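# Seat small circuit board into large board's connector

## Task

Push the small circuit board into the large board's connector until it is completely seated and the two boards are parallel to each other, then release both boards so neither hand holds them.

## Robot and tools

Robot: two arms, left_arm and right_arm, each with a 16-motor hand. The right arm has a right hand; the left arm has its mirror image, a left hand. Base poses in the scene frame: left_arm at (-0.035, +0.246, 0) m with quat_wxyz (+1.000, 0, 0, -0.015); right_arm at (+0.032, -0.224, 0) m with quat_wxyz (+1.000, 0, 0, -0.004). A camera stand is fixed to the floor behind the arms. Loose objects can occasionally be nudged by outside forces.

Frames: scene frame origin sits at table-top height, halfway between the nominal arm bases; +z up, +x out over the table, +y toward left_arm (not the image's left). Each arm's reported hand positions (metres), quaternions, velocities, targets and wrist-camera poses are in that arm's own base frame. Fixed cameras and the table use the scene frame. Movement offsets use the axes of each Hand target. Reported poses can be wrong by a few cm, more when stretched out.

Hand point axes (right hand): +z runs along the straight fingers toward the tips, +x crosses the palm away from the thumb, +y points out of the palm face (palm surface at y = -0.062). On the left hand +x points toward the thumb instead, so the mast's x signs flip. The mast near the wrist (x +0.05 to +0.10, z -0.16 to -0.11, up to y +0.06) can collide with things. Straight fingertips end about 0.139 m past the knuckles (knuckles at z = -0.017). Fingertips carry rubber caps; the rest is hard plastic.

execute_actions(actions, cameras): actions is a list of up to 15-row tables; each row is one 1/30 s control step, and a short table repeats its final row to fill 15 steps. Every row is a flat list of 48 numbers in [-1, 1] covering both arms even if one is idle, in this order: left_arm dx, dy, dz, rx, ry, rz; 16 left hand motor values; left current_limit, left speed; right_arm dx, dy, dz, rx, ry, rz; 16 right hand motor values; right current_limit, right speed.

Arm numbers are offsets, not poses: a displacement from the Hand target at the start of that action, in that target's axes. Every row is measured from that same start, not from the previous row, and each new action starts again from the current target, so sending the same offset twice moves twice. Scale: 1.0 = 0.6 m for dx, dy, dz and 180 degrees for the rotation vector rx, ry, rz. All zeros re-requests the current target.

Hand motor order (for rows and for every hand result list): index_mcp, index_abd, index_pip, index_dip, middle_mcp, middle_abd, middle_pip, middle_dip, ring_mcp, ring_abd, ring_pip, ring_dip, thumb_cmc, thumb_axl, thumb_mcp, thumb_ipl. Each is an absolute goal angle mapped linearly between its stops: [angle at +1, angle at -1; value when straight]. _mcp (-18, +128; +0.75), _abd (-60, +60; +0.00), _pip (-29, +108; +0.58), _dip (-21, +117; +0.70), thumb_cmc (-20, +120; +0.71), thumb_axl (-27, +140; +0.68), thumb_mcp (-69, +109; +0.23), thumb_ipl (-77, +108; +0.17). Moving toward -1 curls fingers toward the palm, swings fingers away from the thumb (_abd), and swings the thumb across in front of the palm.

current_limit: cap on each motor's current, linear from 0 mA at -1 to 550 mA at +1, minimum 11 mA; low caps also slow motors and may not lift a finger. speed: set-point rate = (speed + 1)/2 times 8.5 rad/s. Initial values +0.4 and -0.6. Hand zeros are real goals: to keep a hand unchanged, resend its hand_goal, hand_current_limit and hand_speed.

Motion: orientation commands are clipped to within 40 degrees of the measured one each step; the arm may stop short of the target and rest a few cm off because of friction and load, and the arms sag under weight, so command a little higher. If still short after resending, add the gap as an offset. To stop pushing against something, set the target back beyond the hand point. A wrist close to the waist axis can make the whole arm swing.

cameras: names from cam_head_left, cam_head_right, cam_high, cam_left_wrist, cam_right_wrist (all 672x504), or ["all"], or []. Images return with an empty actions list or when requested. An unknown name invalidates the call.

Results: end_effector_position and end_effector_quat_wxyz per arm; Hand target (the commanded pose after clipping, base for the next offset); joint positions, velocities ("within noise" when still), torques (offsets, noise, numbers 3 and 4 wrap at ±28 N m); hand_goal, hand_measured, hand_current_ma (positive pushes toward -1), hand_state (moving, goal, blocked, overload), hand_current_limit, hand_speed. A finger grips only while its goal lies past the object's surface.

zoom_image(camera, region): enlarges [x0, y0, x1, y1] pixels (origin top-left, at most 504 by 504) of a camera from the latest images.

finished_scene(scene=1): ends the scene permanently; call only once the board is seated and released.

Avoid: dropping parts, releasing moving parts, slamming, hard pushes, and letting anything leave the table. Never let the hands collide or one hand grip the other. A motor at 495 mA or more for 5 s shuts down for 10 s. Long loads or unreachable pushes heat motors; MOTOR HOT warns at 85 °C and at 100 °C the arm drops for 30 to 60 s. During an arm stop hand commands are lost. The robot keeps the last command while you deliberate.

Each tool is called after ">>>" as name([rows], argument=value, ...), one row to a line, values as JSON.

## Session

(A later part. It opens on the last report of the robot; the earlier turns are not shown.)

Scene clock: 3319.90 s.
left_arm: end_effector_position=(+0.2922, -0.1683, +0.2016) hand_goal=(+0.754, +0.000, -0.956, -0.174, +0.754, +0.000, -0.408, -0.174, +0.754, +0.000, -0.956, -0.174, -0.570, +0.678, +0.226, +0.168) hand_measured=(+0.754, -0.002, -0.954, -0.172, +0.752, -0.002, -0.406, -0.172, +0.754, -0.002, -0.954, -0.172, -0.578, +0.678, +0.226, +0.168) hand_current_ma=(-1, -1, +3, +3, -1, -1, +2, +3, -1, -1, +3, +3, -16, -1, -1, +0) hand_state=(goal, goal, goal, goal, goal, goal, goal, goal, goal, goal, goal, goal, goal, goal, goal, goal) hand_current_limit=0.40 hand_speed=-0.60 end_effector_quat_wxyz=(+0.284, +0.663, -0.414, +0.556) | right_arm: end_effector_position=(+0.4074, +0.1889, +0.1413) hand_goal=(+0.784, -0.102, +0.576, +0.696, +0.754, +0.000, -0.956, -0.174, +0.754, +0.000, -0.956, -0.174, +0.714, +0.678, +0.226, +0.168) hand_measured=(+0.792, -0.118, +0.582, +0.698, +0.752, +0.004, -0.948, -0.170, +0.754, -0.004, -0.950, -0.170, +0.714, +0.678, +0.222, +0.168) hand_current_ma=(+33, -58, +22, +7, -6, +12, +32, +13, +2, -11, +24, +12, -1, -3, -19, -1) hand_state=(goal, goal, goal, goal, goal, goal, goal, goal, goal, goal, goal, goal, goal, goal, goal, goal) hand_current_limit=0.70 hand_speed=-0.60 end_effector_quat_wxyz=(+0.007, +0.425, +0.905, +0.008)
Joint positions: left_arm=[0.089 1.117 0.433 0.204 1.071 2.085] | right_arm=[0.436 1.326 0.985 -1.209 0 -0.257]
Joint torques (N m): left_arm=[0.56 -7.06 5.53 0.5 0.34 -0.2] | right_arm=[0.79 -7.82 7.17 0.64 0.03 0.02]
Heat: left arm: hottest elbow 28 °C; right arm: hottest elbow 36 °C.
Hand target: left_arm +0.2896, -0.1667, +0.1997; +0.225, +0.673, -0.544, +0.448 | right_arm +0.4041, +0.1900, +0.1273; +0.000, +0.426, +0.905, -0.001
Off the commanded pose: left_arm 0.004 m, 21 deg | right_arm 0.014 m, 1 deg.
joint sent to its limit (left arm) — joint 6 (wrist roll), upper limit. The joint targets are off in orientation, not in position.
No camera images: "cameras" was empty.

>>> execute_actions([
  [[0,0,0,0,0,0,0.754,0,-0.956,-0.174,0.754,0,-0.408,-0.174,0.754,0,-0.956,-0.174,-0.571,0.678,0.226,0.168,0.4,-0.6,0,-0.002,0.008,0.0075,0.0023,0,0.784,-0.105,0.576,0.696,0.754,0,-0.956,-0.174,0.754,0,-0.956,-0.174,0.714,0.678,0.226,0.168,0.7,-0.6]],
], cameras=["cam_left_wrist"])

>>> zoom_image(camera="cam_left_wrist", region=[390, 0, 460, 70])

Scene clock: 3326.87 s.
left_arm: end_effector_position=(+0.2922, -0.1683, +0.2016) hand_goal=(+0.754, +0.000, -0.956, -0.174, +0.754, +0.000, -0.408, -0.174, +0.754, +0.000, -0.956, -0.174, -0.570, +0.678, +0.226, +0.168) hand_measured=(+0.754, -0.002, -0.954, -0.172, +0.752, -0.002, -0.406, -0.172, +0.754, -0.002, -0.954, -0.172, -0.578, +0.678, +0.226, +0.168) hand_current_ma=(-1, -1, +3, +3, -1, -1, +2, +3, -1, -1, +3, +3, -16, -1, -1, +0) hand_state=(goal, goal, goal, goal, goal, goal, goal, goal, goal, goal, goal, goal, goal, goal, goal, goal) hand_current_limit=0.40 hand_speed=-0.60 end_effector_quat_wxyz=(+0.284, +0.663, -0.414, +0.556) | right_arm: end_effector_position=(+0.4074, +0.1889, +0.1413) hand_goal=(+0.784, -0.104, +0.576, +0.696, +0.754, +0.000, -0.956, -0.174, +0.754, +0.000, -0.956, -0.174, +0.714, +0.678, +0.226, +0.168) hand_measured=(+0.792, -0.118, +0.582, +0.698, +0.752, +0.004, -0.948, -0.170, +0.754, -0.004, -0.950, -0.170, +0.714, +0.678, +0.222, +0.168) hand_current_ma=(+33, -52, +22, +7, -6, +12, +32, +13, +2, -11, +24, +12, -1, -3, -19, -1) hand_state=(goal, goal, goal, goal, goal, goal, goal, goal, goal, goal, goal, goal, goal, goal, goal, goal) hand_current_limit=0.70 hand_speed=-0.60 end_effector_quat_wxyz=(+0.007, +0.425, +0.905, +0.008)
Joint positions: left_arm=[0.089 1.117 0.433 0.204 1.071 2.085] | right_arm=[0.436 1.326 0.985 -1.209 0 -0.257]
Joint torques (N m): left_arm=[0.91 -7.06 5.61 0.53 0.37 -0.19] | right_arm=[0.62 -6.42 7.82 -0.12 -0.01 0]
Heat: left arm: hottest elbow 28 °C; right arm: hottest elbow 36 °C.
Hand target: left_arm +0.2896, -0.1667, +0.1997; +0.225, +0.673, -0.544, +0.448 | right_arm +0.4032, +0.1892, +0.1226; -0.008, +0.426, +0.905, -0.010
Off the commanded pose: left_arm 0.004 m, 21 deg | right_arm 0.019 m, 3 deg.
joint sent to its limit (left arm) — joint 6 (wrist roll), upper limit. The joint targets are off in orientation, not in position.
Images, in order (width x height): cam_left_wrist 672x504.

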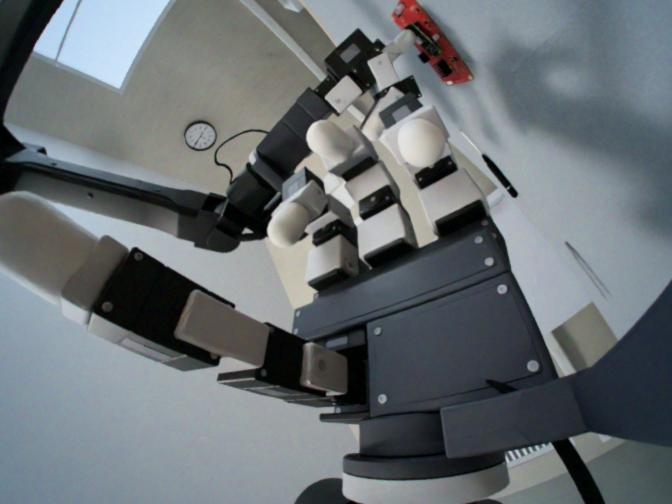

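Scaled by 7.200 from the camera's 672x504 image, which has a finer 960x720 frame.

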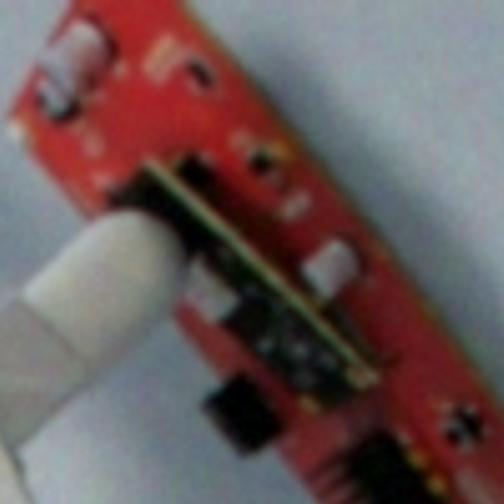

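>>> execute_actions([
  [[0,0,0,0,0,0,0.754,0,-0.956,-0.174,0.754,0,-0.408,-0.174,0.754,0,-0.956,-0.174,-0.571,0.678,0.226,0.168,0.4,-0.6,0,0,0.012,0,0,0,0.784,-0.105,0.576,0.696,0.754,0,-0.956,-0.174,0.754,0,-0.956,-0.174,0.714,0.678,0.226,0.168,0.7,-0.6]],
  [[0,0,0,0,0,0,0.754,0,-0.956,-0.174,0.754,0,-0.408,-0.174,0.754,0,-0.956,-0.174,-0.571,0.678,0.226,0.168,0.4,-0.6,0,0,0.012,0,0,0,0.784,-0.105,0.576,0.696,0.754,0,-0.956,-0.174,0.754,0,-0.956,-0.174,0.714,0.678,0.226,0.168,0.7,-0.6]],
], cameras=["cam_left_wrist"])

>>> zoom_image(camera="cam_left_wrist", region=[390, 0, 460, 70])

Scene clock: 3336.00 s.
left_arm: end_effector_position=(+0.2922, -0.1683, +0.2016) hand_goal=(+0.754, +0.000, -0.956, -0.174, +0.754, +0.000, -0.408, -0.174, +0.754, +0.000, -0.956, -0.174, -0.570, +0.678, +0.226, +0.168) hand_measured=(+0.754, -0.002, -0.954, -0.172, +0.752, -0.002, -0.406, -0.172, +0.754, -0.002, -0.954, -0.172, -0.578, +0.678, +0.226, +0.168) hand_current_ma=(-1, -1, +3, +3, -1, -1, +2, +3, -1, -1, +3, +3, -16, -1, -1, +0) hand_state=(goal, goal, goal, goal, goal, goal, goal, goal, goal, goal, goal, goal, goal, goal, goal, goal) hand_current_limit=0.40 hand_speed=-0.60 end_effector_quat_wxyz=(+0.284, +0.663, -0.414, +0.556) | right_arm: end_effector_position=(+0.4102, +0.1897, +0.1395) hand_goal=(+0.784, -0.104, +0.576, +0.696, +0.754, +0.000, -0.956, -0.174, +0.754, +0.000, -0.956, -0.174, +0.714, +0.678, +0.226, +0.168) hand_measured=(+0.808, -0.136, +0.594, +0.704, +0.752, +0.004, -0.948, -0.170, +0.754, -0.004, -0.950, -0.170, +0.714, +0.678, +0.222, +0.168) hand_current_ma=(+113, -125, +80, +34, -5, +12, +32, +13, +2, -11, +24, +12, -1, -3, -19, -1) hand_state=(blocked, blocked, goal, goal, goal, goal, goal, goal, goal, goal, goal, goal, goal, goal, goal, goal) hand_current_limit=0.70 hand_speed=-0.60 end_effector_quat_wxyz=(+0.012, +0.425, +0.905, +0.012)
Joint positions: left_arm=[0.089 1.117 0.433 0.204 1.071 2.085] | right_arm=[0.436 1.328 0.98 -1.189 0.003 -0.257]
Joint torques (N m): left_arm=[1.2 -7.71 5.56 0.58 0.34 -0.2] | right_arm=[0.56 -5.6 5.9 0.75 -0.11 0]
Heat: left arm: hottest elbow 28 °C; right arm: hottest elbow 36 °C.
Hand target: left_arm +0.2896, -0.1667, +0.1997; +0.225, +0.673, -0.544, +0.448 | right_arm +0.4029, +0.1891, +0.1081; -0.008, +0.426, +0.905, -0.010
Off the commanded pose: left_arm 0.004 m, 21 deg | right_arm 0.032 m, 3 deg.
joint sent to its limit (left arm) — joint 6 (wrist roll), upper limit. The joint targets are off in orientation, not in position.
Images, in order (width x height): cam_left_wrist 672x504.

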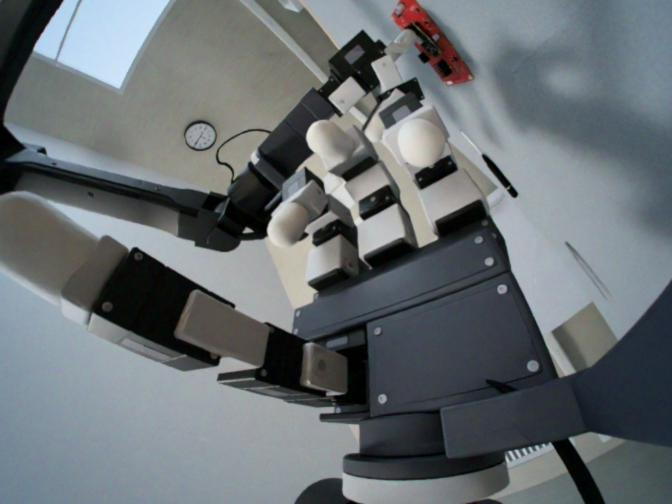

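Scaled by 7.200 from the camera's 672x504 image, which has a finer 960x720 frame.

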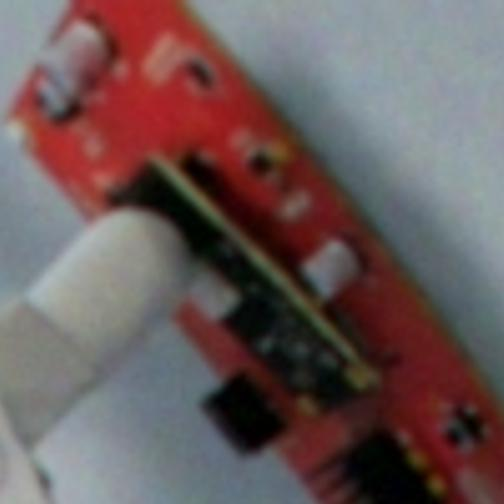

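>>> execute_actions([
  [[0,0,0,0,0,0,0.754,0,-0.956,-0.174,0.754,0,-0.408,-0.174,0.754,0,-0.956,-0.174,-0.571,0.678,0.226,0.168,0.4,-0.6,0,0,0.004,0.0096,0.003,0,0.784,-0.105,0.576,0.696,0.754,0,-0.956,-0.174,0.754,0,-0.956,-0.174,0.714,0.678,0.226,0.168,0.9,-0.6]],
], cameras=["cam_left_wrist"])

>>> zoom_image(camera="cam_left_wrist", region=[390, 0, 460, 70])

Scene clock: 3350.33 s.
left_arm: end_effector_position=(+0.2922, -0.1683, +0.2016) hand_goal=(+0.754, +0.000, -0.956, -0.174, +0.754, +0.000, -0.408, -0.174, +0.754, +0.000, -0.956, -0.174, -0.570, +0.678, +0.226, +0.168) hand_measured=(+0.754, -0.002, -0.954, -0.172, +0.752, -0.002, -0.406, -0.172, +0.754, -0.002, -0.954, -0.172, -0.578, +0.678, +0.226, +0.168) hand_current_ma=(-1, -1, +3, +3, -1, -1, +2, +3, -1, -1, +3, +3, -16, -1, -1, +0) hand_state=(goal, goal, goal, goal, goal, goal, goal, goal, goal, goal, goal, goal, goal, goal, goal, goal) hand_current_limit=0.40 hand_speed=-0.60 end_effector_quat_wxyz=(+0.284, +0.663, -0.414, +0.556) | right_arm: end_effector_position=(+0.4093, +0.1892, +0.1380) hand_goal=(+0.784, -0.104, +0.576, +0.696, +0.754, +0.000, -0.956, -0.174, +0.754, +0.000, -0.956, -0.174, +0.714, +0.678, +0.226, +0.168) hand_measured=(+0.802, -0.136, +0.594, +0.704, +0.752, +0.004, -0.948, -0.170, +0.754, -0.004, -0.950, -0.170, +0.714, +0.678, +0.222, +0.168) hand_current_ma=(+87, -125, +80, +34, -5, +12, +32, +13, +2, -11, +24, +12, -1, -3, -19, -1) hand_state=(goal, blocked, goal, goal, goal, goal, goal, goal, goal, goal, goal, goal, goal, goal, goal, goal) hand_current_limit=0.90 hand_speed=-0.60 end_effector_quat_wxyz=(+0.009, +0.425, +0.905, +0.008)
Joint positions: left_arm=[0.089 1.117 0.433 0.204 1.071 2.085] | right_arm=[0.436 1.332 0.982 -1.196 0.004 -0.257]
Joint torques (N m): left_arm=[0.56 -7.71 5.61 0.57 0.36 -0.17] | right_arm=[0.5 -4.19 7.49 -0.35 -0.21 0]
Heat: left arm: hottest elbow 28 °C; right arm: hottest elbow 35 °C.
Hand target: left_arm +0.2896, -0.1667, +0.1997; +0.225, +0.673, -0.544, +0.448 | right_arm +0.4028, +0.1891, +0.1057; -0.019, +0.426, +0.904, -0.021
Off the commanded pose: left_arm 0.004 m, 21 deg | right_arm 0.033 m, 5 deg.
joint sent to its limit (left arm) — joint 6 (wrist roll), upper limit. The joint targets are off in orientation, not in position.
Images, in order (width x height): cam_left_wrist 672x504.

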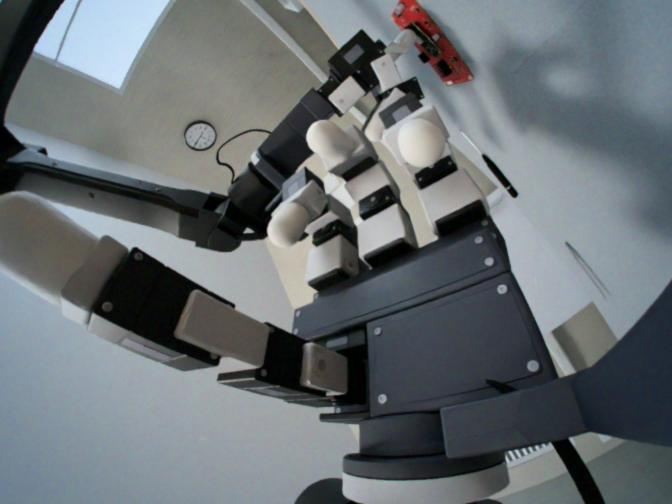

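Scaled by 7.200 from the camera's 672x504 image, which has a finer 960x720 frame.

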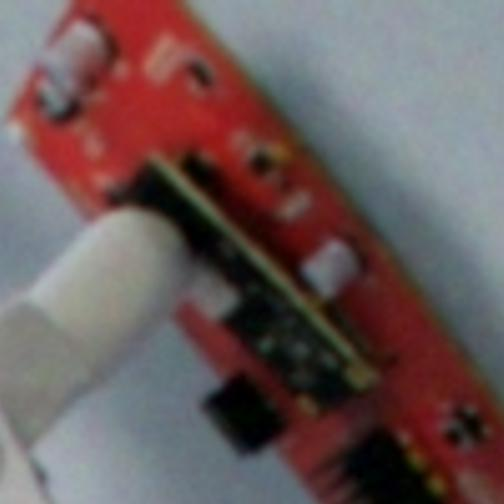

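>>> execute_actions([
  [[0,0,0,0,0,0,0.754,0,-0.956,-0.174,0.754,0,-0.408,-0.174,0.754,0,-0.956,-0.174,-0.571,0.678,0.226,0.168,0.4,-0.6,0,0,0.015,0.005,0.0015,0,0.784,-0.105,0.576,0.696,0.754,0,-0.956,-0.174,0.754,0,-0.956,-0.174,0.714,0.678,0.226,0.168,0.9,-0.6]],
], cameras=["cam_left_wrist"])

>>> zoom_image(camera="cam_left_wrist", region=[390, 0, 460, 70])

Scene clock: 3360.30 s.
left_arm: end_effector_position=(+0.2922, -0.1683, +0.2016) hand_goal=(+0.754, +0.000, -0.956, -0.174, +0.754, +0.000, -0.408, -0.174, +0.754, +0.000, -0.956, -0.174, -0.570, +0.678, +0.226, +0.168) hand_measured=(+0.754, -0.002, -0.954, -0.172, +0.752, -0.002, -0.406, -0.172, +0.754, -0.002, -0.954, -0.172, -0.578, +0.678, +0.226, +0.168) hand_current_ma=(-1, -1, +3, +3, -1, -1, +2, +3, -1, -1, +3, +3, -16, -1, -1, +0) hand_state=(goal, goal, goal, goal, goal, goal, goal, goal, goal, goal, goal, goal, goal, goal, goal, goal) hand_current_limit=0.40 hand_speed=-0.60 end_effector_quat_wxyz=(+0.284, +0.663, -0.414, +0.556) | right_arm: end_effector_position=(+0.4108, +0.1896, +0.1370) hand_goal=(+0.784, -0.104, +0.576, +0.696, +0.754, +0.000, -0.956, -0.174, +0.754, +0.000, -0.956, -0.174, +0.714, +0.678, +0.226, +0.168) hand_measured=(+0.808, -0.144, +0.596, +0.704, +0.752, +0.004, -0.948, -0.170, +0.754, -0.004, -0.950, -0.170, +0.714, +0.678, +0.222, +0.168) hand_current_ma=(+111, -155, +83, +35, -5, +12, +32, +13, +2, -11, +24, +12, -1, -3, -19, -1) hand_state=(blocked, blocked, goal, goal, goal, goal, goal, goal, goal, goal, goal, goal, goal, goal, goal, goal) hand_current_limit=0.90 hand_speed=-0.60 end_effector_quat_wxyz=(+0.009, +0.425, +0.905, +0.007)
Joint positions: left_arm=[0.089 1.117 0.433 0.204 1.071 2.085] | right_arm=[0.436 1.339 0.985 -1.196 0.005 -0.257]
Joint torques (N m): left_arm=[0.67 -7.47 5.64 0.59 0.35 -0.18] | right_arm=[0.5 -3.49 6.72 -0.2 -0.3 0]
Heat: left arm: hottest elbow 28 °C; right arm: hottest elbow 35 °C.
Hand target: left_arm +0.2896, -0.1667, +0.1997; +0.225, +0.673, -0.544, +0.448 | right_arm +0.4024, +0.1889, +0.0967; -0.024, +0.426, +0.904, -0.028
Off the commanded pose: left_arm 0.004 m, 21 deg | right_arm 0.041 m, 5 deg.
joint sent to its limit (left arm) — joint 6 (wrist roll), upper limit. The joint targets are off in orientation, not in position.
Images, in order (width x height): cam_left_wrist 672x504.

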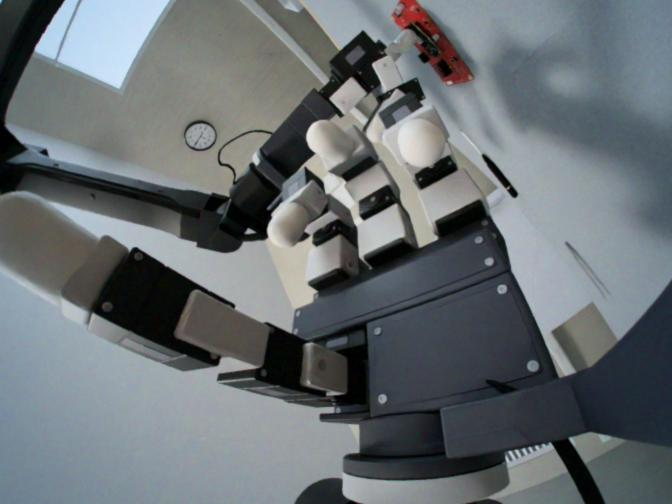

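Scaled by 7.200 from the camera's 672x504 image, which has a finer 960x720 frame.

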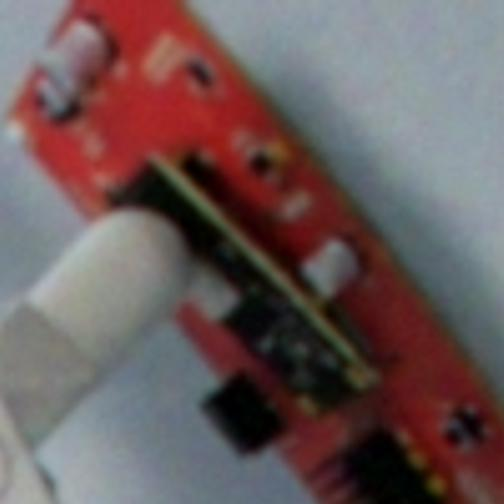

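>>> execute_actions([
  [[0,0,0,0,0,0,0.754,0,-0.956,-0.174,0.754,0,-0.408,-0.174,0.754,0,-0.956,-0.174,-0.571,0.678,0.226,0.168,0.4,-0.6,-0.0035,0.0079,-0.0305,-0.0079,-0.0025,0,0.784,-0.105,0.576,0.696,0.754,0,-0.956,-0.174,0.754,0,-0.956,-0.174,0.714,0.678,0.226,0.168,0.9,-0.6]],
  [[0,0,0,0,0,0,0.754,0,-0.956,-0.174,0.754,0,-0.408,-0.174,0.754,0,-0.956,-0.174,-0.571,0.678,0.226,0.168,0.4,-0.6,-0.0035,0.0079,-0.0305,-0.0079,-0.0025,0,0.784,-0.105,0.576,0.696,0.754,0,-0.956,-0.174,0.754,0,-0.956,-0.174,0.714,0.678,0.226,0.168,0.7,-0.6]],
  [[0,0,0,0,0,0,0.754,0,-0.956,-0.174,0.754,0,-0.408,-0.174,0.754,0,-0.956,-0.174,-0.571,0.678,0.226,0.168,0.4,-0.6,-0.0035,0.0079,-0.0305,-0.0079,-0.0025,0,0.754,-0.105,0.576,0.696,0.754,0,-0.956,-0.174,0.754,0,-0.956,-0.174,0.714,0.678,0.226,0.168,0.7,-0.6]],
  [[0,0,0,0,0,0,0.754,0,-0.956,-0.174,0.754,0,-0.408,-0.174,0.754,0,-0.956,-0.174,-0.571,0.678,0.226,0.168,0.4,-0.6,-0.0035,0.0079,-0.0305,-0.0079,-0.0025,0,0.754,-0.105,0.576,0.696,0.754,0,-0.956,-0.174,0.754,0,-0.956,-0.174,0.714,0.678,0.226,0.168,0.7,-0.6]],
], cameras=["cam_left_wrist","cam_right_wrist"])

>>> zoom_image(camera="cam_left_wrist", region=[390, 0, 460, 70])

>>> zoom_image(camera="cam_right_wrist", region=[280, 95, 380, 195])

Scene clock: 3392.03 s.
left_arm: end_effector_position=(+0.2922, -0.1683, +0.2016) hand_goal=(+0.754, +0.000, -0.956, -0.174, +0.754, +0.000, -0.408, -0.174, +0.754, +0.000, -0.956, -0.174, -0.570, +0.678, +0.226, +0.168) hand_measured=(+0.754, -0.002, -0.954, -0.172, +0.752, -0.002, -0.406, -0.172, +0.754, -0.002, -0.954, -0.172, -0.578, +0.678, +0.226, +0.168) hand_current_ma=(-1, -1, +3, +3, -1, -1, +2, +3, -1, -1, +3, +3, -16, -1, -1, +0) hand_state=(goal, goal, goal, goal, goal, goal, goal, goal, goal, goal, goal, goal, goal, goal, goal, goal) hand_current_limit=0.40 hand_speed=-0.60 end_effector_quat_wxyz=(+0.284, +0.663, -0.414, +0.556) | right_arm: end_effector_position=(+0.4108, +0.1895, +0.1486) hand_goal=(+0.754, -0.104, +0.576, +0.696, +0.754, +0.000, -0.956, -0.174, +0.754, +0.000, -0.956, -0.174, +0.714, +0.678, +0.226, +0.168) hand_measured=(+0.754, -0.106, +0.578, +0.698, +0.752, +0.004, -0.948, -0.170, +0.754, -0.004, -0.950, -0.170, +0.714, +0.678, +0.222, +0.168) hand_current_ma=(+4, -10, +10, +10, -5, +12, +32, +13, +2, -11, +24, +12, -1, -3, -19, -1) hand_state=(goal, goal, goal, goal, goal, goal, goal, goal, goal, goal, goal, goal, goal, goal, goal, goal) hand_current_limit=0.70 hand_speed=-0.60 end_effector_quat_wxyz=(-0.001, +0.425, +0.905, -0.005)
Joint positions: left_arm=[0.089 1.117 0.433 0.204 1.071 2.085] | right_arm=[0.436 1.345 1.032 -1.266 0.006 -0.257]
Joint torques (N m): left_arm=[0.79 -6.77 5.59 0.46 0.37 -0.16] | right_arm=[-0.09 -10.05 12.63 -0.28 -0.09 -0.07]
Heat: left arm: hottest elbow 28 °C; right arm: hottest elbow 34 °C.
Hand target: left_arm +0.2896, -0.1667, +0.1997; +0.225, +0.673, -0.544, +0.448 | right_arm +0.4246, +0.1955, +0.1692; +0.011, +0.426, +0.905, +0.011
Off the commanded pose: left_arm 0.004 m, 21 deg | right_arm 0.026 m, 2 deg.
joint sent to its limit (left arm) — joint 6 (wrist roll), upper limit. The joint targets are off in orientation, not in position.
Images, in order (width x height): cam_left_wrist 672x504, cam_right_wrist 672x504.

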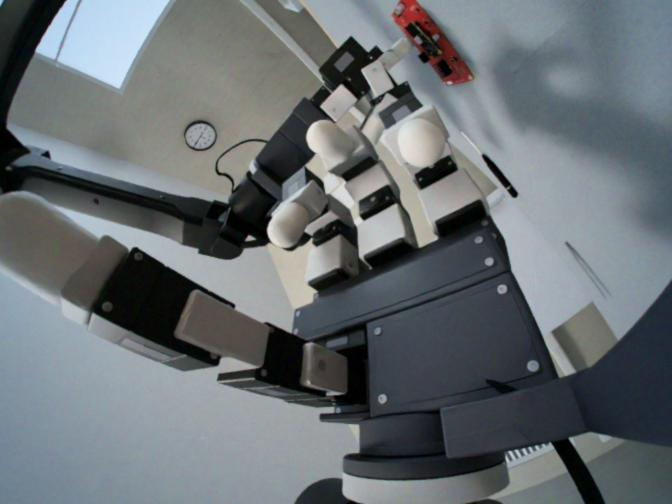

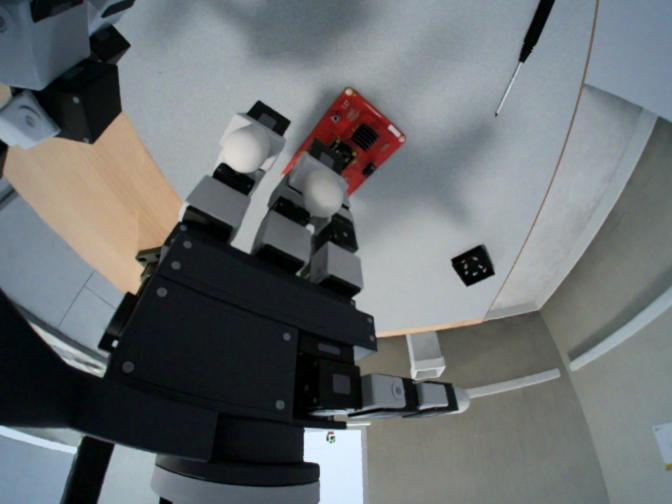

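Scaled by 7.200 from the camera's 672x504 image, which has a finer 960x720 frame.

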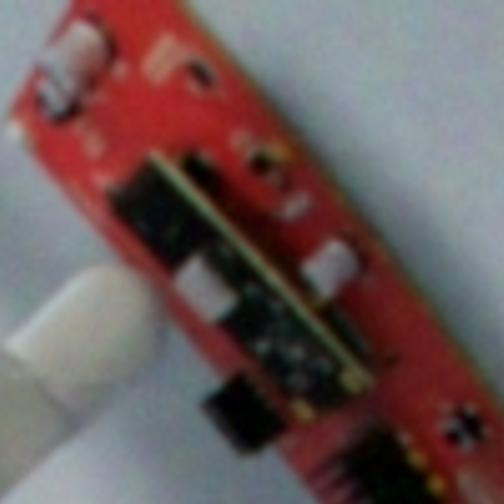

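Scaled by 5.040 from the camera's 672x504 image, which has a finer 960x720 frame.

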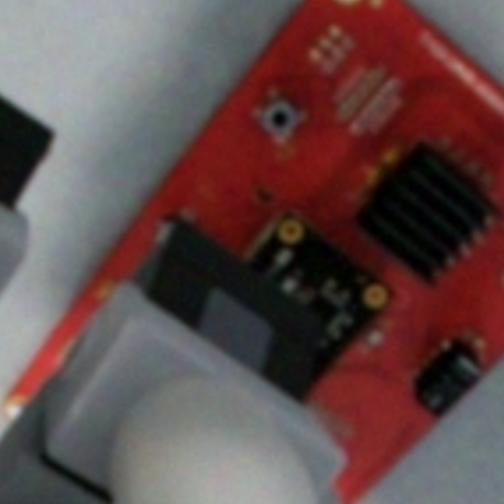

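>>> zoom_image(camera="cam_left_wrist", region=[400, 10, 450, 60])

>>> zoom_image(camera="cam_left_wrist", region=[402, 12, 432, 42])

Scaled by 10.080 from the camera's 672x504 image, which has a finer 960x720 frame.

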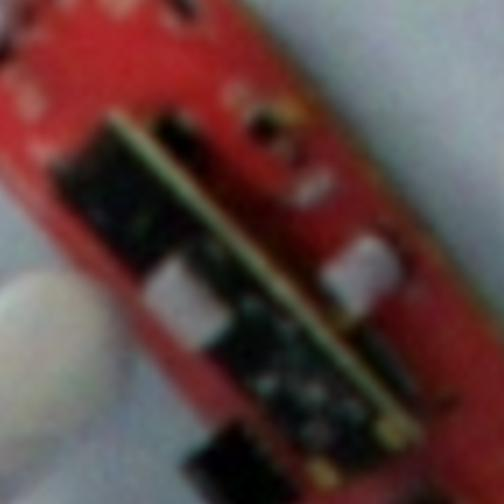

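Scaled by 16.800 from the camera's 672x504 image, which has a finer 960x720 frame.

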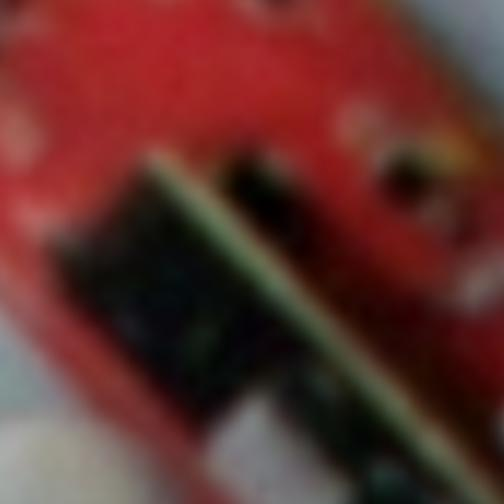

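>>> execute_actions([
  [[0,0,0,0,0,0,0.754,0,-0.956,-0.174,0.754,0,-0.408,-0.174,0.754,0,-0.956,-0.174,-0.571,0.678,0.226,0.168,0.4,-0.6,0.0026,-0.0131,0.0129,0.0031,0.001,0,0.754,-0.145,0.576,0.696,0.754,0,-0.956,-0.174,0.754,0,-0.956,-0.174,0.714,0.678,0.226,0.168,0.7,-0.6]],
  [[0,0,0,0,0,0,0.754,0,-0.956,-0.174,0.754,0,-0.408,-0.174,0.754,0,-0.956,-0.174,-0.571,0.678,0.226,0.168,0.4,-0.6,0.0026,-0.0131,0.0129,0.0031,0.001,0,0.754,-0.145,0.576,0.696,0.754,0,-0.956,-0.174,0.754,0,-0.956,-0.174,0.714,0.678,0.226,0.168,0.7,-0.6]],
  [[0,0,0,0,0,0,0.754,0,-0.956,-0.174,0.754,0,-0.408,-0.174,0.754,0,-0.956,-0.174,-0.571,0.678,0.226,0.168,0.4,-0.6,0.0026,-0.0131,0.0129,0.0031,0.001,0,0.754,-0.145,0.576,0.696,0.754,0,-0.956,-0.174,0.754,0,-0.956,-0.174,0.714,0.678,0.226,0.168,0.7,-0.6]],
], cameras=["cam_left_wrist","cam_right_wrist"])

>>> zoom_image(camera="cam_left_wrist", region=[390, 0, 460, 70])

>>> zoom_image(camera="cam_right_wrist", region=[280, 95, 380, 195])

Scene clock: 3413.00 s.
left_arm: end_effector_position=(+0.2922, -0.1683, +0.2016) hand_goal=(+0.754, +0.000, -0.956, -0.174, +0.754, +0.000, -0.408, -0.174, +0.754, +0.000, -0.956, -0.174, -0.570, +0.678, +0.226, +0.168) hand_measured=(+0.754, -0.002, -0.954, -0.172, +0.752, -0.002, -0.406, -0.172, +0.754, -0.002, -0.954, -0.172, -0.578, +0.678, +0.226, +0.168) hand_current_ma=(-1, -1, +3, +3, -1, -1, +2, +3, -1, -1, +3, +3, -16, -1, -1, +0) hand_state=(goal, goal, goal, goal, goal, goal, goal, goal, goal, goal, goal, goal, goal, goal, goal, goal) hand_current_limit=0.40 hand_speed=-0.60 end_effector_quat_wxyz=(+0.284, +0.663, -0.414, +0.556) | right_arm: end_effector_position=(+0.4012, +0.1851, +0.1382) hand_goal=(+0.754, -0.144, +0.576, +0.696, +0.754, +0.000, -0.956, -0.174, +0.754, +0.000, -0.956, -0.174, +0.714, +0.678, +0.226, +0.168) hand_measured=(+0.752, -0.142, +0.576, +0.698, +0.752, +0.004, -0.948, -0.170, +0.754, -0.004, -0.950, -0.170, +0.714, +0.678, +0.222, +0.168) hand_current_ma=(-9, +3, +1, +5, -5, +12, +32, +13, +2, -11, +24, +12, -1, -3, -19, -1) hand_state=(goal, goal, goal, goal, goal, goal, goal, goal, goal, goal, goal, goal, goal, goal, goal, goal) hand_current_limit=0.70 hand_speed=-0.60 end_effector_quat_wxyz=(-0.006, +0.425, +0.905, -0.011)
Joint positions: left_arm=[0.089 1.117 0.433 0.204 1.071 2.085] | right_arm=[0.436 1.336 0.998 -1.257 0.005 -0.257]
Joint torques (N m): left_arm=[0.26 -7.65 5.56 0.47 0.36 -0.16] | right_arm=[-0.56 -11.05 8.43 0.42 -0.14 -0.12]
Heat: left arm: hottest elbow 28 °C; right arm: hottest elbow 36 °C.
Hand target: left_arm +0.2896, -0.1667, +0.1997; +0.225, +0.673, -0.544, +0.448 | right_arm +0.4038, +0.1842, +0.1454; +0.000, +0.426, +0.905, -0.001
Off the commanded pose: left_arm 0.004 m, 21 deg | right_arm 0.008 m, 1 deg.
joint sent to its limit (left arm) — joint 6 (wrist roll), upper limit. The joint targets are off in orientation, not in position.
Images, in order (width x height): cam_left_wrist 672x504, cam_right_wrist 672x504.

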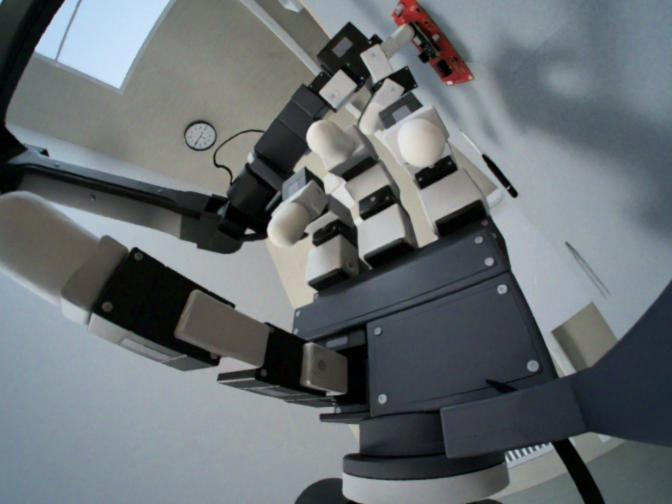

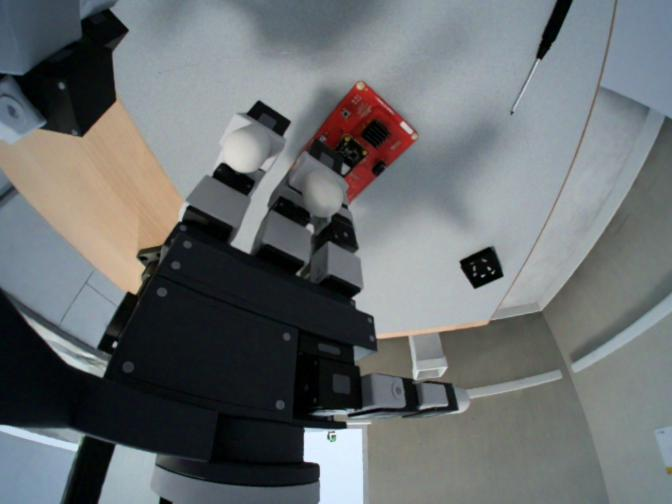

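Scaled by 7.200 from the camera's 672x504 image, which has a finer 960x720 frame.

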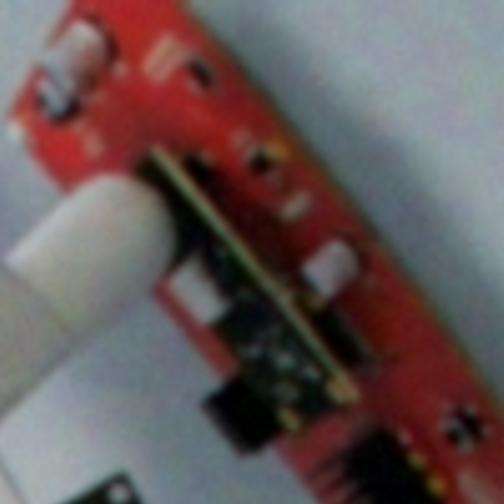

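Scaled by 5.040 from the camera's 672x504 image, which has a finer 960x720 frame.

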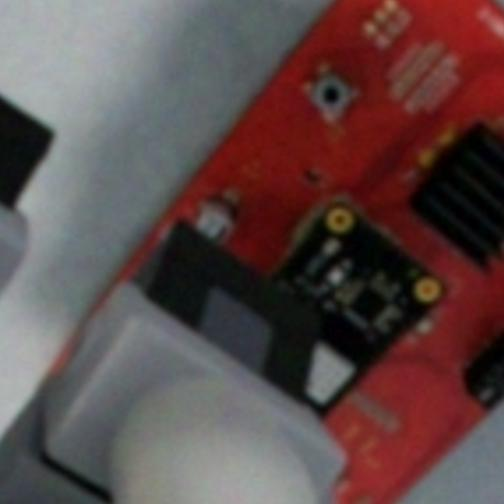

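>>> execute_actions([
  [[0,0,0,0,0,0,0.754,0,-0.956,-0.174,0.754,0,-0.408,-0.174,0.754,0,-0.956,-0.174,-0.571,0.678,0.226,0.168,0.4,-0.6,0,0,0.012,0,0,0,0.754,-0.145,0.576,0.696,0.754,0,-0.956,-0.174,0.754,0,-0.956,-0.174,0.714,0.678,0.226,0.168,0.7,-0.6]],
  [[0,0,0,0,0,0,0.754,0,-0.956,-0.174,0.754,0,-0.408,-0.174,0.754,0,-0.956,-0.174,-0.571,0.678,0.226,0.168,0.4,-0.6,0,0,0.01,0,0,0,0.754,-0.145,0.576,0.696,0.754,0,-0.956,-0.174,0.754,0,-0.956,-0.174,0.714,0.678,0.226,0.168,0.7,-0.6]],
], cameras=["cam_left_wrist"])

>>> zoom_image(camera="cam_left_wrist", region=[390, 0, 460, 70])

Scene clock: 3424.67 s.
left_arm: end_effector_position=(+0.2922, -0.1683, +0.2016) hand_goal=(+0.754, +0.000, -0.956, -0.174, +0.754, +0.000, -0.408, -0.174, +0.754, +0.000, -0.956, -0.174, -0.570, +0.678, +0.226, +0.168) hand_measured=(+0.754, -0.002, -0.954, -0.172, +0.752, -0.002, -0.406, -0.172, +0.754, -0.002, -0.954, -0.172, -0.578, +0.678, +0.226, +0.168) hand_current_ma=(-1, -1, +3, +3, -1, -1, +2, +3, -1, -1, +3, +3, -16, -1, -1, +0) hand_state=(goal, goal, goal, goal, goal, goal, goal, goal, goal, goal, goal, goal, goal, goal, goal, goal) hand_current_limit=0.40 hand_speed=-0.60 end_effector_quat_wxyz=(+0.284, +0.663, -0.414, +0.556) | right_arm: end_effector_position=(+0.4037, +0.1863, +0.1382) hand_goal=(+0.754, -0.144, +0.576, +0.696, +0.754, +0.000, -0.956, -0.174, +0.754, +0.000, -0.956, -0.174, +0.714, +0.678, +0.226, +0.168) hand_measured=(+0.774, -0.164, +0.590, +0.702, +0.752, +0.004, -0.948, -0.170, +0.754, -0.004, -0.950, -0.170, +0.714, +0.678, +0.222, +0.168) hand_current_ma=(+91, -72, +59, +23, -5, +12, +32, +13, +2, -11, +24, +12, -1, -3, -19, -1) hand_state=(goal, goal, goal, goal, goal, goal, goal, goal, goal, goal, goal, goal, goal, goal, goal, goal) hand_current_limit=0.70 hand_speed=-0.60 end_effector_quat_wxyz=(+0.002, +0.425, +0.905, -0.002)
Joint positions: left_arm=[0.089 1.117 0.433 0.204 1.071 2.085] | right_arm=[0.436 1.329 0.985 -1.227 0.005 -0.257]
Joint torques (N m): left_arm=[0.67 -7.24 5.57 0.54 0.33 -0.17] | right_arm=[-0.56 -9.11 7.35 0.79 -0.14 -0.12]
Heat: left arm: hottest elbow 28 °C; right arm: hottest elbow 36 °C.
Hand target: left_arm +0.2896, -0.1667, +0.1997; +0.225, +0.673, -0.544, +0.448 | right_arm +0.4038, +0.1842, +0.1322; +0.000, +0.426, +0.905, -0.001
Off the commanded pose: left_arm 0.004 m, 21 deg | right_arm 0.006 m, 0 deg.
joint sent to its limit (left arm) — joint 6 (wrist roll), upper limit. The joint targets are off in orientation, not in position.
Images, in order (width x height): cam_left_wrist 672x504.

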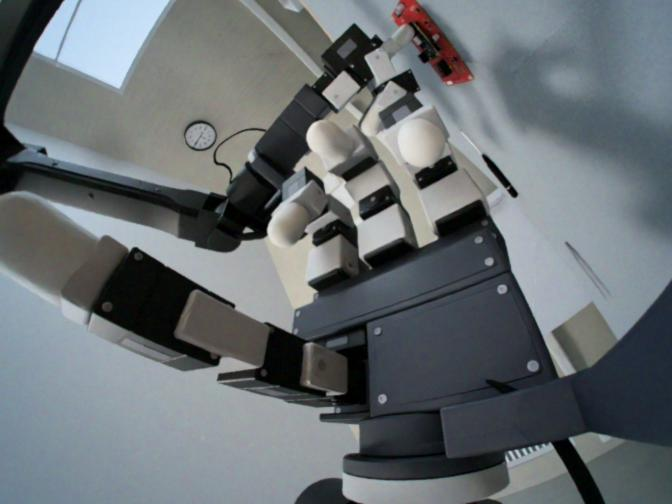

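Scaled by 7.200 from the camera's 672x504 image, which has a finer 960x720 frame.

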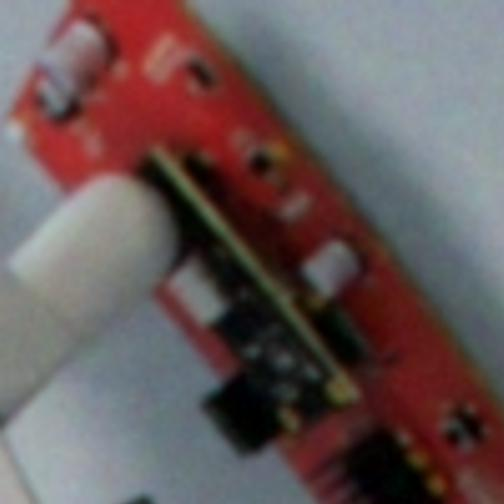

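>>> execute_actions([
  [[0,0,0,0,0,0,0.754,0,-0.956,-0.174,0.754,0,-0.408,-0.174,0.754,0,-0.956,-0.174,-0.571,0.678,0.226,0.168,0.4,-0.6,0,0,0.015,0.006,0.002,0,0.764,-0.145,0.576,0.696,0.754,0,-0.956,-0.174,0.754,0,-0.956,-0.174,0.714,0.678,0.226,0.168,0.9,-0.6]],
  [[0,0,0,0,0,0,0.754,0,-0.956,-0.174,0.754,0,-0.408,-0.174,0.754,0,-0.956,-0.174,-0.571,0.678,0.226,0.168,0.4,-0.6,0,0,0.015,0.006,0.002,0,0.764,-0.145,0.576,0.696,0.754,0,-0.956,-0.174,0.754,0,-0.956,-0.174,0.714,0.678,0.226,0.168,0.9,-0.6]],
], cameras=["cam_left_wrist"])

>>> zoom_image(camera="cam_left_wrist", region=[390, 0, 460, 70])

Scene clock: 3431.93 s.
left_arm: end_effector_position=(+0.2922, -0.1683, +0.2016) hand_goal=(+0.754, +0.000, -0.956, -0.174, +0.754, +0.000, -0.408, -0.174, +0.754, +0.000, -0.956, -0.174, -0.570, +0.678, +0.226, +0.168) hand_measured=(+0.754, -0.002, -0.954, -0.172, +0.752, -0.002, -0.406, -0.172, +0.754, -0.002, -0.954, -0.172, -0.578, +0.678, +0.226, +0.168) hand_current_ma=(-1, -1, +3, +3, -1, -1, +2, +3, -1, -1, +3, +3, -16, -1, -1, +0) hand_state=(goal, goal, goal, goal, goal, goal, goal, goal, goal, goal, goal, goal, goal, goal, goal, goal) hand_current_limit=0.40 hand_speed=-0.60 end_effector_quat_wxyz=(+0.284, +0.663, -0.414, +0.556) | right_arm: end_effector_position=(+0.4045, +0.1866, +0.1378) hand_goal=(+0.764, -0.144, +0.576, +0.696, +0.754, +0.000, -0.956, -0.174, +0.754, +0.000, -0.956, -0.174, +0.714, +0.678, +0.226, +0.168) hand_measured=(+0.782, -0.168, +0.590, +0.702, +0.752, +0.004, -0.948, -0.170, +0.754, -0.004, -0.950, -0.170, +0.714, +0.678, +0.222, +0.168) hand_current_ma=(+84, -88, +59, +23, -5, +12, +32, +13, +2, -11, +24, +12, -1, -3, -19, -1) hand_state=(goal, blocked, goal, goal, goal, goal, goal, goal, goal, goal, goal, goal, goal, goal, goal, goal) hand_current_limit=0.90 hand_speed=-0.60 end_effector_quat_wxyz=(+0.003, +0.425, +0.905, -0.001)
Joint positions: left_arm=[0.089 1.117 0.433 0.204 1.071 2.085] | right_arm=[0.436 1.33 0.985 -1.223 0.005 -0.257]
Joint torques (N m): left_arm=[0.91 -7.65 5.74 0.4 0.36 -0.14] | right_arm=[-0.73 -5.89 7.08 0.72 -0.25 -0.13]
Heat: left arm: hottest elbow 28 °C; right arm: hottest elbow 36 °C.
Hand target: left_arm +0.2896, -0.1667, +0.1997; +0.225, +0.673, -0.544, +0.448 | right_arm +0.4038, +0.1841, +0.1144; -0.013, +0.426, +0.905, -0.015
Off the commanded pose: left_arm 0.004 m, 21 deg | right_arm 0.024 m, 2 deg.
joint sent to its limit (left arm) — joint 6 (wrist roll), upper limit. The joint targets are off in orientation, not in position.
Images, in order (width x height): cam_left_wrist 672x504.

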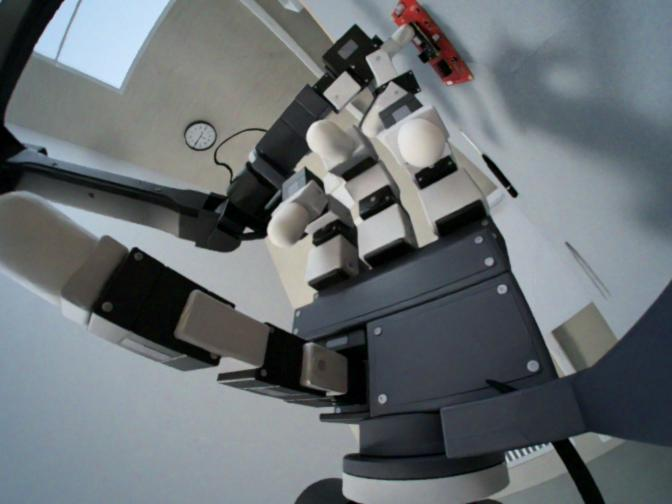

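Scaled by 7.200 from the camera's 672x504 image, which has a finer 960x720 frame.

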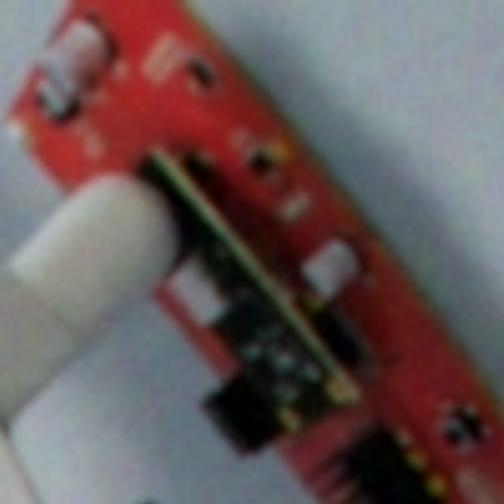

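>>> execute_actions([
  [[0,0,0,0,0,0,0.754,0,-0.956,-0.174,0.754,0,-0.408,-0.174,0.754,0,-0.956,-0.174,-0.571,0.678,0.226,0.168,0.4,-0.6,0,0,0.015,0.005,0.0015,0,0.764,-0.145,0.576,0.696,0.754,0,-0.956,-0.174,0.754,0,-0.956,-0.174,0.714,0.678,0.226,0.168,0.9,-0.6]],
  [[0,0,0,0,0,0,0.754,0,-0.956,-0.174,0.754,0,-0.408,-0.174,0.754,0,-0.956,-0.174,-0.571,0.678,0.226,0.168,0.4,-0.6,0,0,0.015,0.005,0.0015,0,0.764,-0.145,0.576,0.696,0.754,0,-0.956,-0.174,0.754,0,-0.956,-0.174,0.714,0.678,0.226,0.168,0.9,-0.6]],
], cameras=["cam_left_wrist"])

>>> zoom_image(camera="cam_left_wrist", region=[390, 0, 460, 70])

Scene clock: 3439.30 s.
left_arm: end_effector_position=(+0.2922, -0.1683, +0.2016) hand_goal=(+0.754, +0.000, -0.956, -0.174, +0.754, +0.000, -0.408, -0.174, +0.754, +0.000, -0.956, -0.174, -0.570, +0.678, +0.226, +0.168) hand_measured=(+0.754, -0.002, -0.954, -0.172, +0.752, -0.002, -0.406, -0.172, +0.754, -0.002, -0.954, -0.172, -0.578, +0.678, +0.226, +0.168) hand_current_ma=(-1, -1, +3, +3, -1, -1, +2, +3, -1, -1, +3, +3, -16, -1, -1, +0) hand_state=(goal, goal, goal, goal, goal, goal, goal, goal, goal, goal, goal, goal, goal, goal, goal, goal) hand_current_limit=0.40 hand_speed=-0.60 end_effector_quat_wxyz=(+0.284, +0.663, -0.414, +0.556) | right_arm: end_effector_position=(+0.4066, +0.1875, +0.1355) hand_goal=(+0.764, -0.144, +0.576, +0.696, +0.754, +0.000, -0.956, -0.174, +0.754, +0.000, -0.956, -0.174, +0.714, +0.678, +0.226, +0.168) hand_measured=(+0.794, -0.190, +0.598, +0.706, +0.752, +0.004, -0.948, -0.170, +0.754, -0.004, -0.950, -0.170, +0.714, +0.678, +0.222, +0.168) hand_current_ma=(+143, -178, +100, +39, -5, +12, +32, +13, +2, -11, +24, +12, -1, -3, -19, -1) hand_state=(blocked, blocked, blocked, goal, goal, goal, goal, goal, goal, goal, goal, goal, goal, goal, goal, goal) hand_current_limit=0.90 hand_speed=-0.60 end_effector_quat_wxyz=(+0.004, +0.425, +0.905, +0.000)
Joint positions: left_arm=[0.089 1.117 0.433 0.204 1.071 2.085] | right_arm=[0.436 1.337 0.985 -1.214 0.006 -0.257]
Joint torques (N m): left_arm=[0.91 -7.59 5.64 0.44 0.36 -0.18] | right_arm=[-0.67 -3.66 6.22 0.66 -0.33 -0.13]
Heat: left arm: hottest elbow 28 °C; right arm: hottest elbow 35 °C.
Hand target: left_arm +0.2896, -0.1667, +0.1997; +0.225, +0.673, -0.544, +0.448 | right_arm +0.4030, +0.1839, +0.0965; -0.024, +0.426, +0.904, -0.027
Off the commanded pose: left_arm 0.004 m, 21 deg | right_arm 0.039 m, 4 deg.
joint sent to its limit (left arm) — joint 6 (wrist roll), upper limit. The joint targets are off in orientation, not in position.
Images, in order (width x height): cam_left_wrist 672x504.

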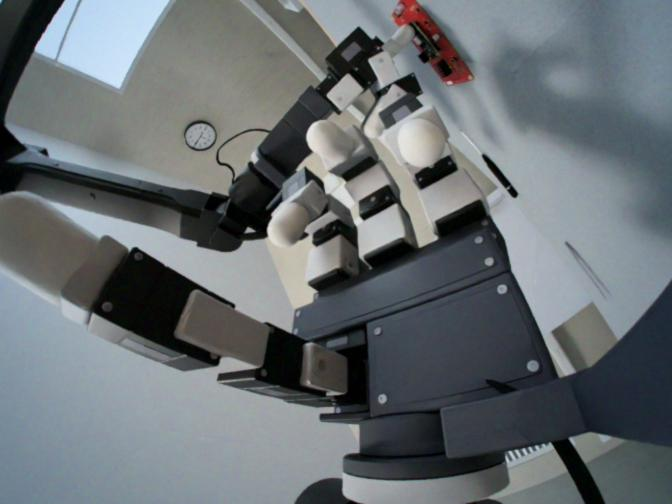

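Scaled by 7.200 from the camera's 672x504 image, which has a finer 960x720 frame.

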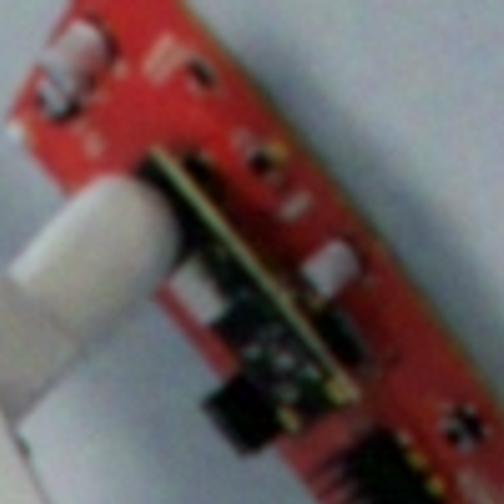

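>>> execute_actions([
  [[0,0,0,0,0,0,0.754,0,-0.956,-0.174,0.754,0,-0.408,-0.174,0.754,0,-0.956,-0.174,-0.571,0.678,0.226,0.168,0.4,-0.6,0,0,-0.04,-0.0068,-0.0021,0,0.764,-0.145,0.576,0.696,0.754,0,-0.956,-0.174,0.754,0,-0.956,-0.174,0.714,0.678,0.226,0.168,0.9,-0.6]],
  [[0,0,0,0,0,0,0.754,0,-0.956,-0.174,0.754,0,-0.408,-0.174,0.754,0,-0.956,-0.174,-0.571,0.678,0.226,0.168,0.4,-0.6,0,0.0,-0.04,-0.0068,-0.0021,0,0.764,-0.145,0.576,0.696,0.754,0,-0.956,-0.174,0.754,0,-0.956,-0.174,0.714,0.678,0.226,0.168,0.7,-0.6]],
  [[0,0,0,0,0,0,0.754,0,-0.956,-0.174,0.754,0,-0.408,-0.174,0.754,0,-0.956,-0.174,-0.571,0.678,0.226,0.168,0.4,-0.6,0.0,0.0164,-0.0305,-0.0068,-0.0021,0,0.754,-0.145,0.576,0.696,0.754,0,-0.956,-0.174,0.754,0,-0.956,-0.174,0.714,0.678,0.226,0.168,0.7,-0.6]],
  [[0,0,0,0,0,0,0.754,0,-0.956,-0.174,0.754,0,-0.408,-0.174,0.754,0,-0.956,-0.174,-0.571,0.678,0.226,0.168,0.4,-0.6,0.017,0.0164,-0.015,-0.0068,-0.0021,0,0.754,0.0,0.576,0.696,0.754,0,-0.956,-0.174,0.754,0,-0.956,-0.174,0.714,0.678,0.226,0.168,0.7,-0.6]],
], cameras=["cam_left_wrist","cam_right_wrist"])

>>> zoom_image(camera="cam_left_wrist", region=[400, 10, 450, 60])

>>> zoom_image(camera="cam_right_wrist", region=[280, 95, 380, 195])

Scene clock: 3458.03 s.
left_arm: end_effector_position=(+0.2922, -0.1683, +0.2016) hand_goal=(+0.754, +0.000, -0.956, -0.174, +0.754, +0.000, -0.408, -0.174, +0.754, +0.000, -0.956, -0.174, -0.570, +0.678, +0.226, +0.168) hand_measured=(+0.754, -0.002, -0.954, -0.172, +0.752, -0.002, -0.406, -0.172, +0.754, -0.002, -0.954, -0.172, -0.578, +0.678, +0.226, +0.168) hand_current_ma=(-1, -1, +3, +3, -1, -1, +2, +3, -1, -1, +3, +3, -16, -1, -1, +0) hand_state=(goal, goal, goal, goal, goal, goal, goal, goal, goal, goal, goal, goal, goal, goal, goal, goal) hand_current_limit=0.40 hand_speed=-0.60 end_effector_quat_wxyz=(+0.284, +0.663, -0.414, +0.556) | right_arm: end_effector_position=(+0.4017, +0.1965, +0.1515) hand_goal=(+0.754, +0.000, +0.576, +0.696, +0.754, +0.000, -0.956, -0.174, +0.754, +0.000, -0.956, -0.174, +0.714, +0.678, +0.226, +0.168) hand_measured=(+0.748, -0.004, +0.572, +0.694, +0.752, +0.004, -0.948, -0.170, +0.754, -0.004, -0.950, -0.170, +0.714, +0.678, +0.222, +0.168) hand_current_ma=(-25, -11, -15, -10, -4, +12, +32, +12, +2, -11, +24, +12, -1, -3, -19, -1) hand_state=(goal, goal, goal, goal, goal, goal, goal, goal, goal, goal, goal, goal, goal, goal, goal, goal) hand_current_limit=0.70 hand_speed=-0.60 end_effector_quat_wxyz=(-0.006, +0.423, +0.906, -0.010)
Joint positions: left_arm=[0.089 1.117 0.433 0.204 1.071 2.085] | right_arm=[0.462 1.337 1.035 -1.292 0.003 -0.234]
Joint torques (N m): left_arm=[0.67 -7.24 5.63 0.69 0.33 -0.15] | right_arm=[0.67 -9.7 12.67 -0.2 -0.07 0.08]
Heat: left arm: hottest elbow 28 °C; right arm: hottest elbow 35 °C.
Hand target: left_arm +0.2896, -0.1667, +0.1997; +0.225, +0.673, -0.544, +0.448 | right_arm +0.4148, +0.2056, +0.1713; +0.006, +0.426, +0.905, +0.006
Off the commanded pose: left_arm 0.004 m, 21 deg | right_arm 0.025 m, 2 deg.
joint sent to its limit (left arm) — joint 6 (wrist roll), upper limit. The joint targets are off in orientation, not in position.
Images, in order (width x height): cam_left_wrist 672x504, cam_right_wrist 672x504.

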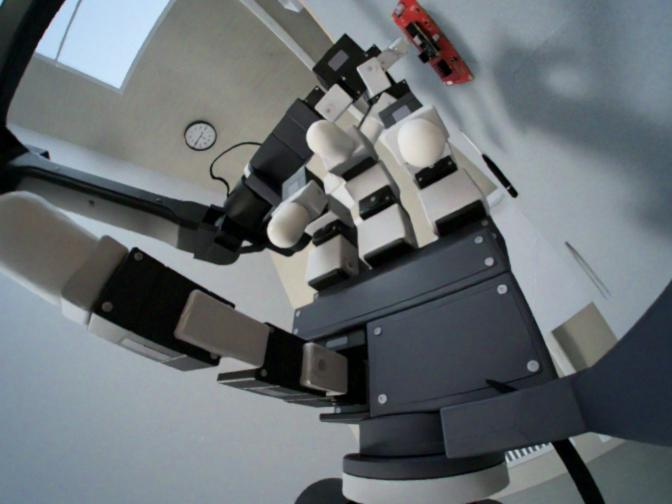

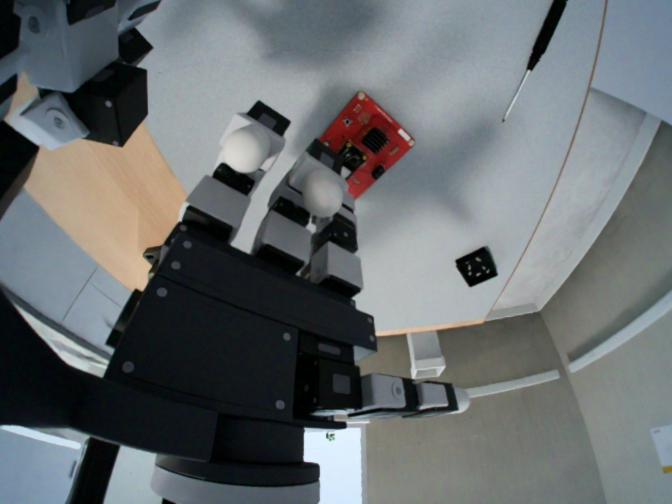

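Scaled by 10.080 from the camera's 672x504 image, which has a finer 960x720 frame.

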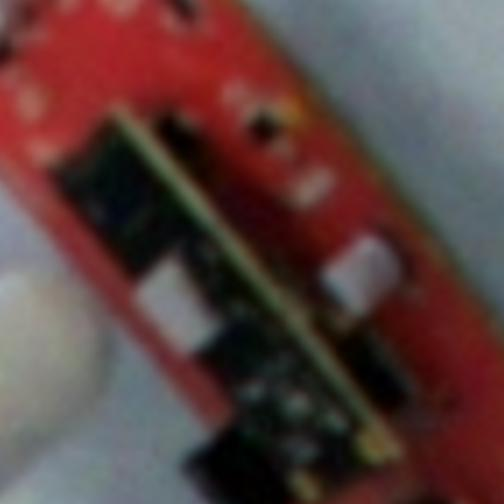

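Scaled by 5.040 from the camera's 672x504 image, which has a finer 960x720 frame.

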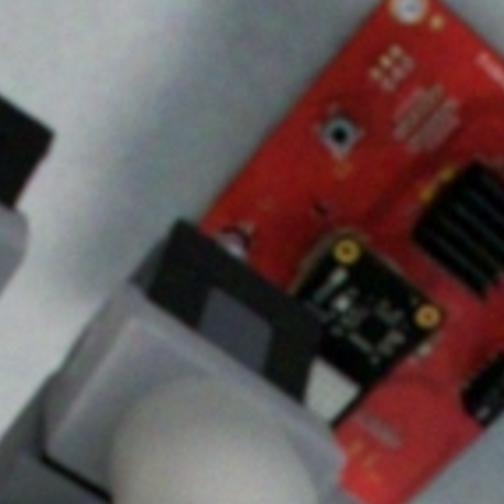

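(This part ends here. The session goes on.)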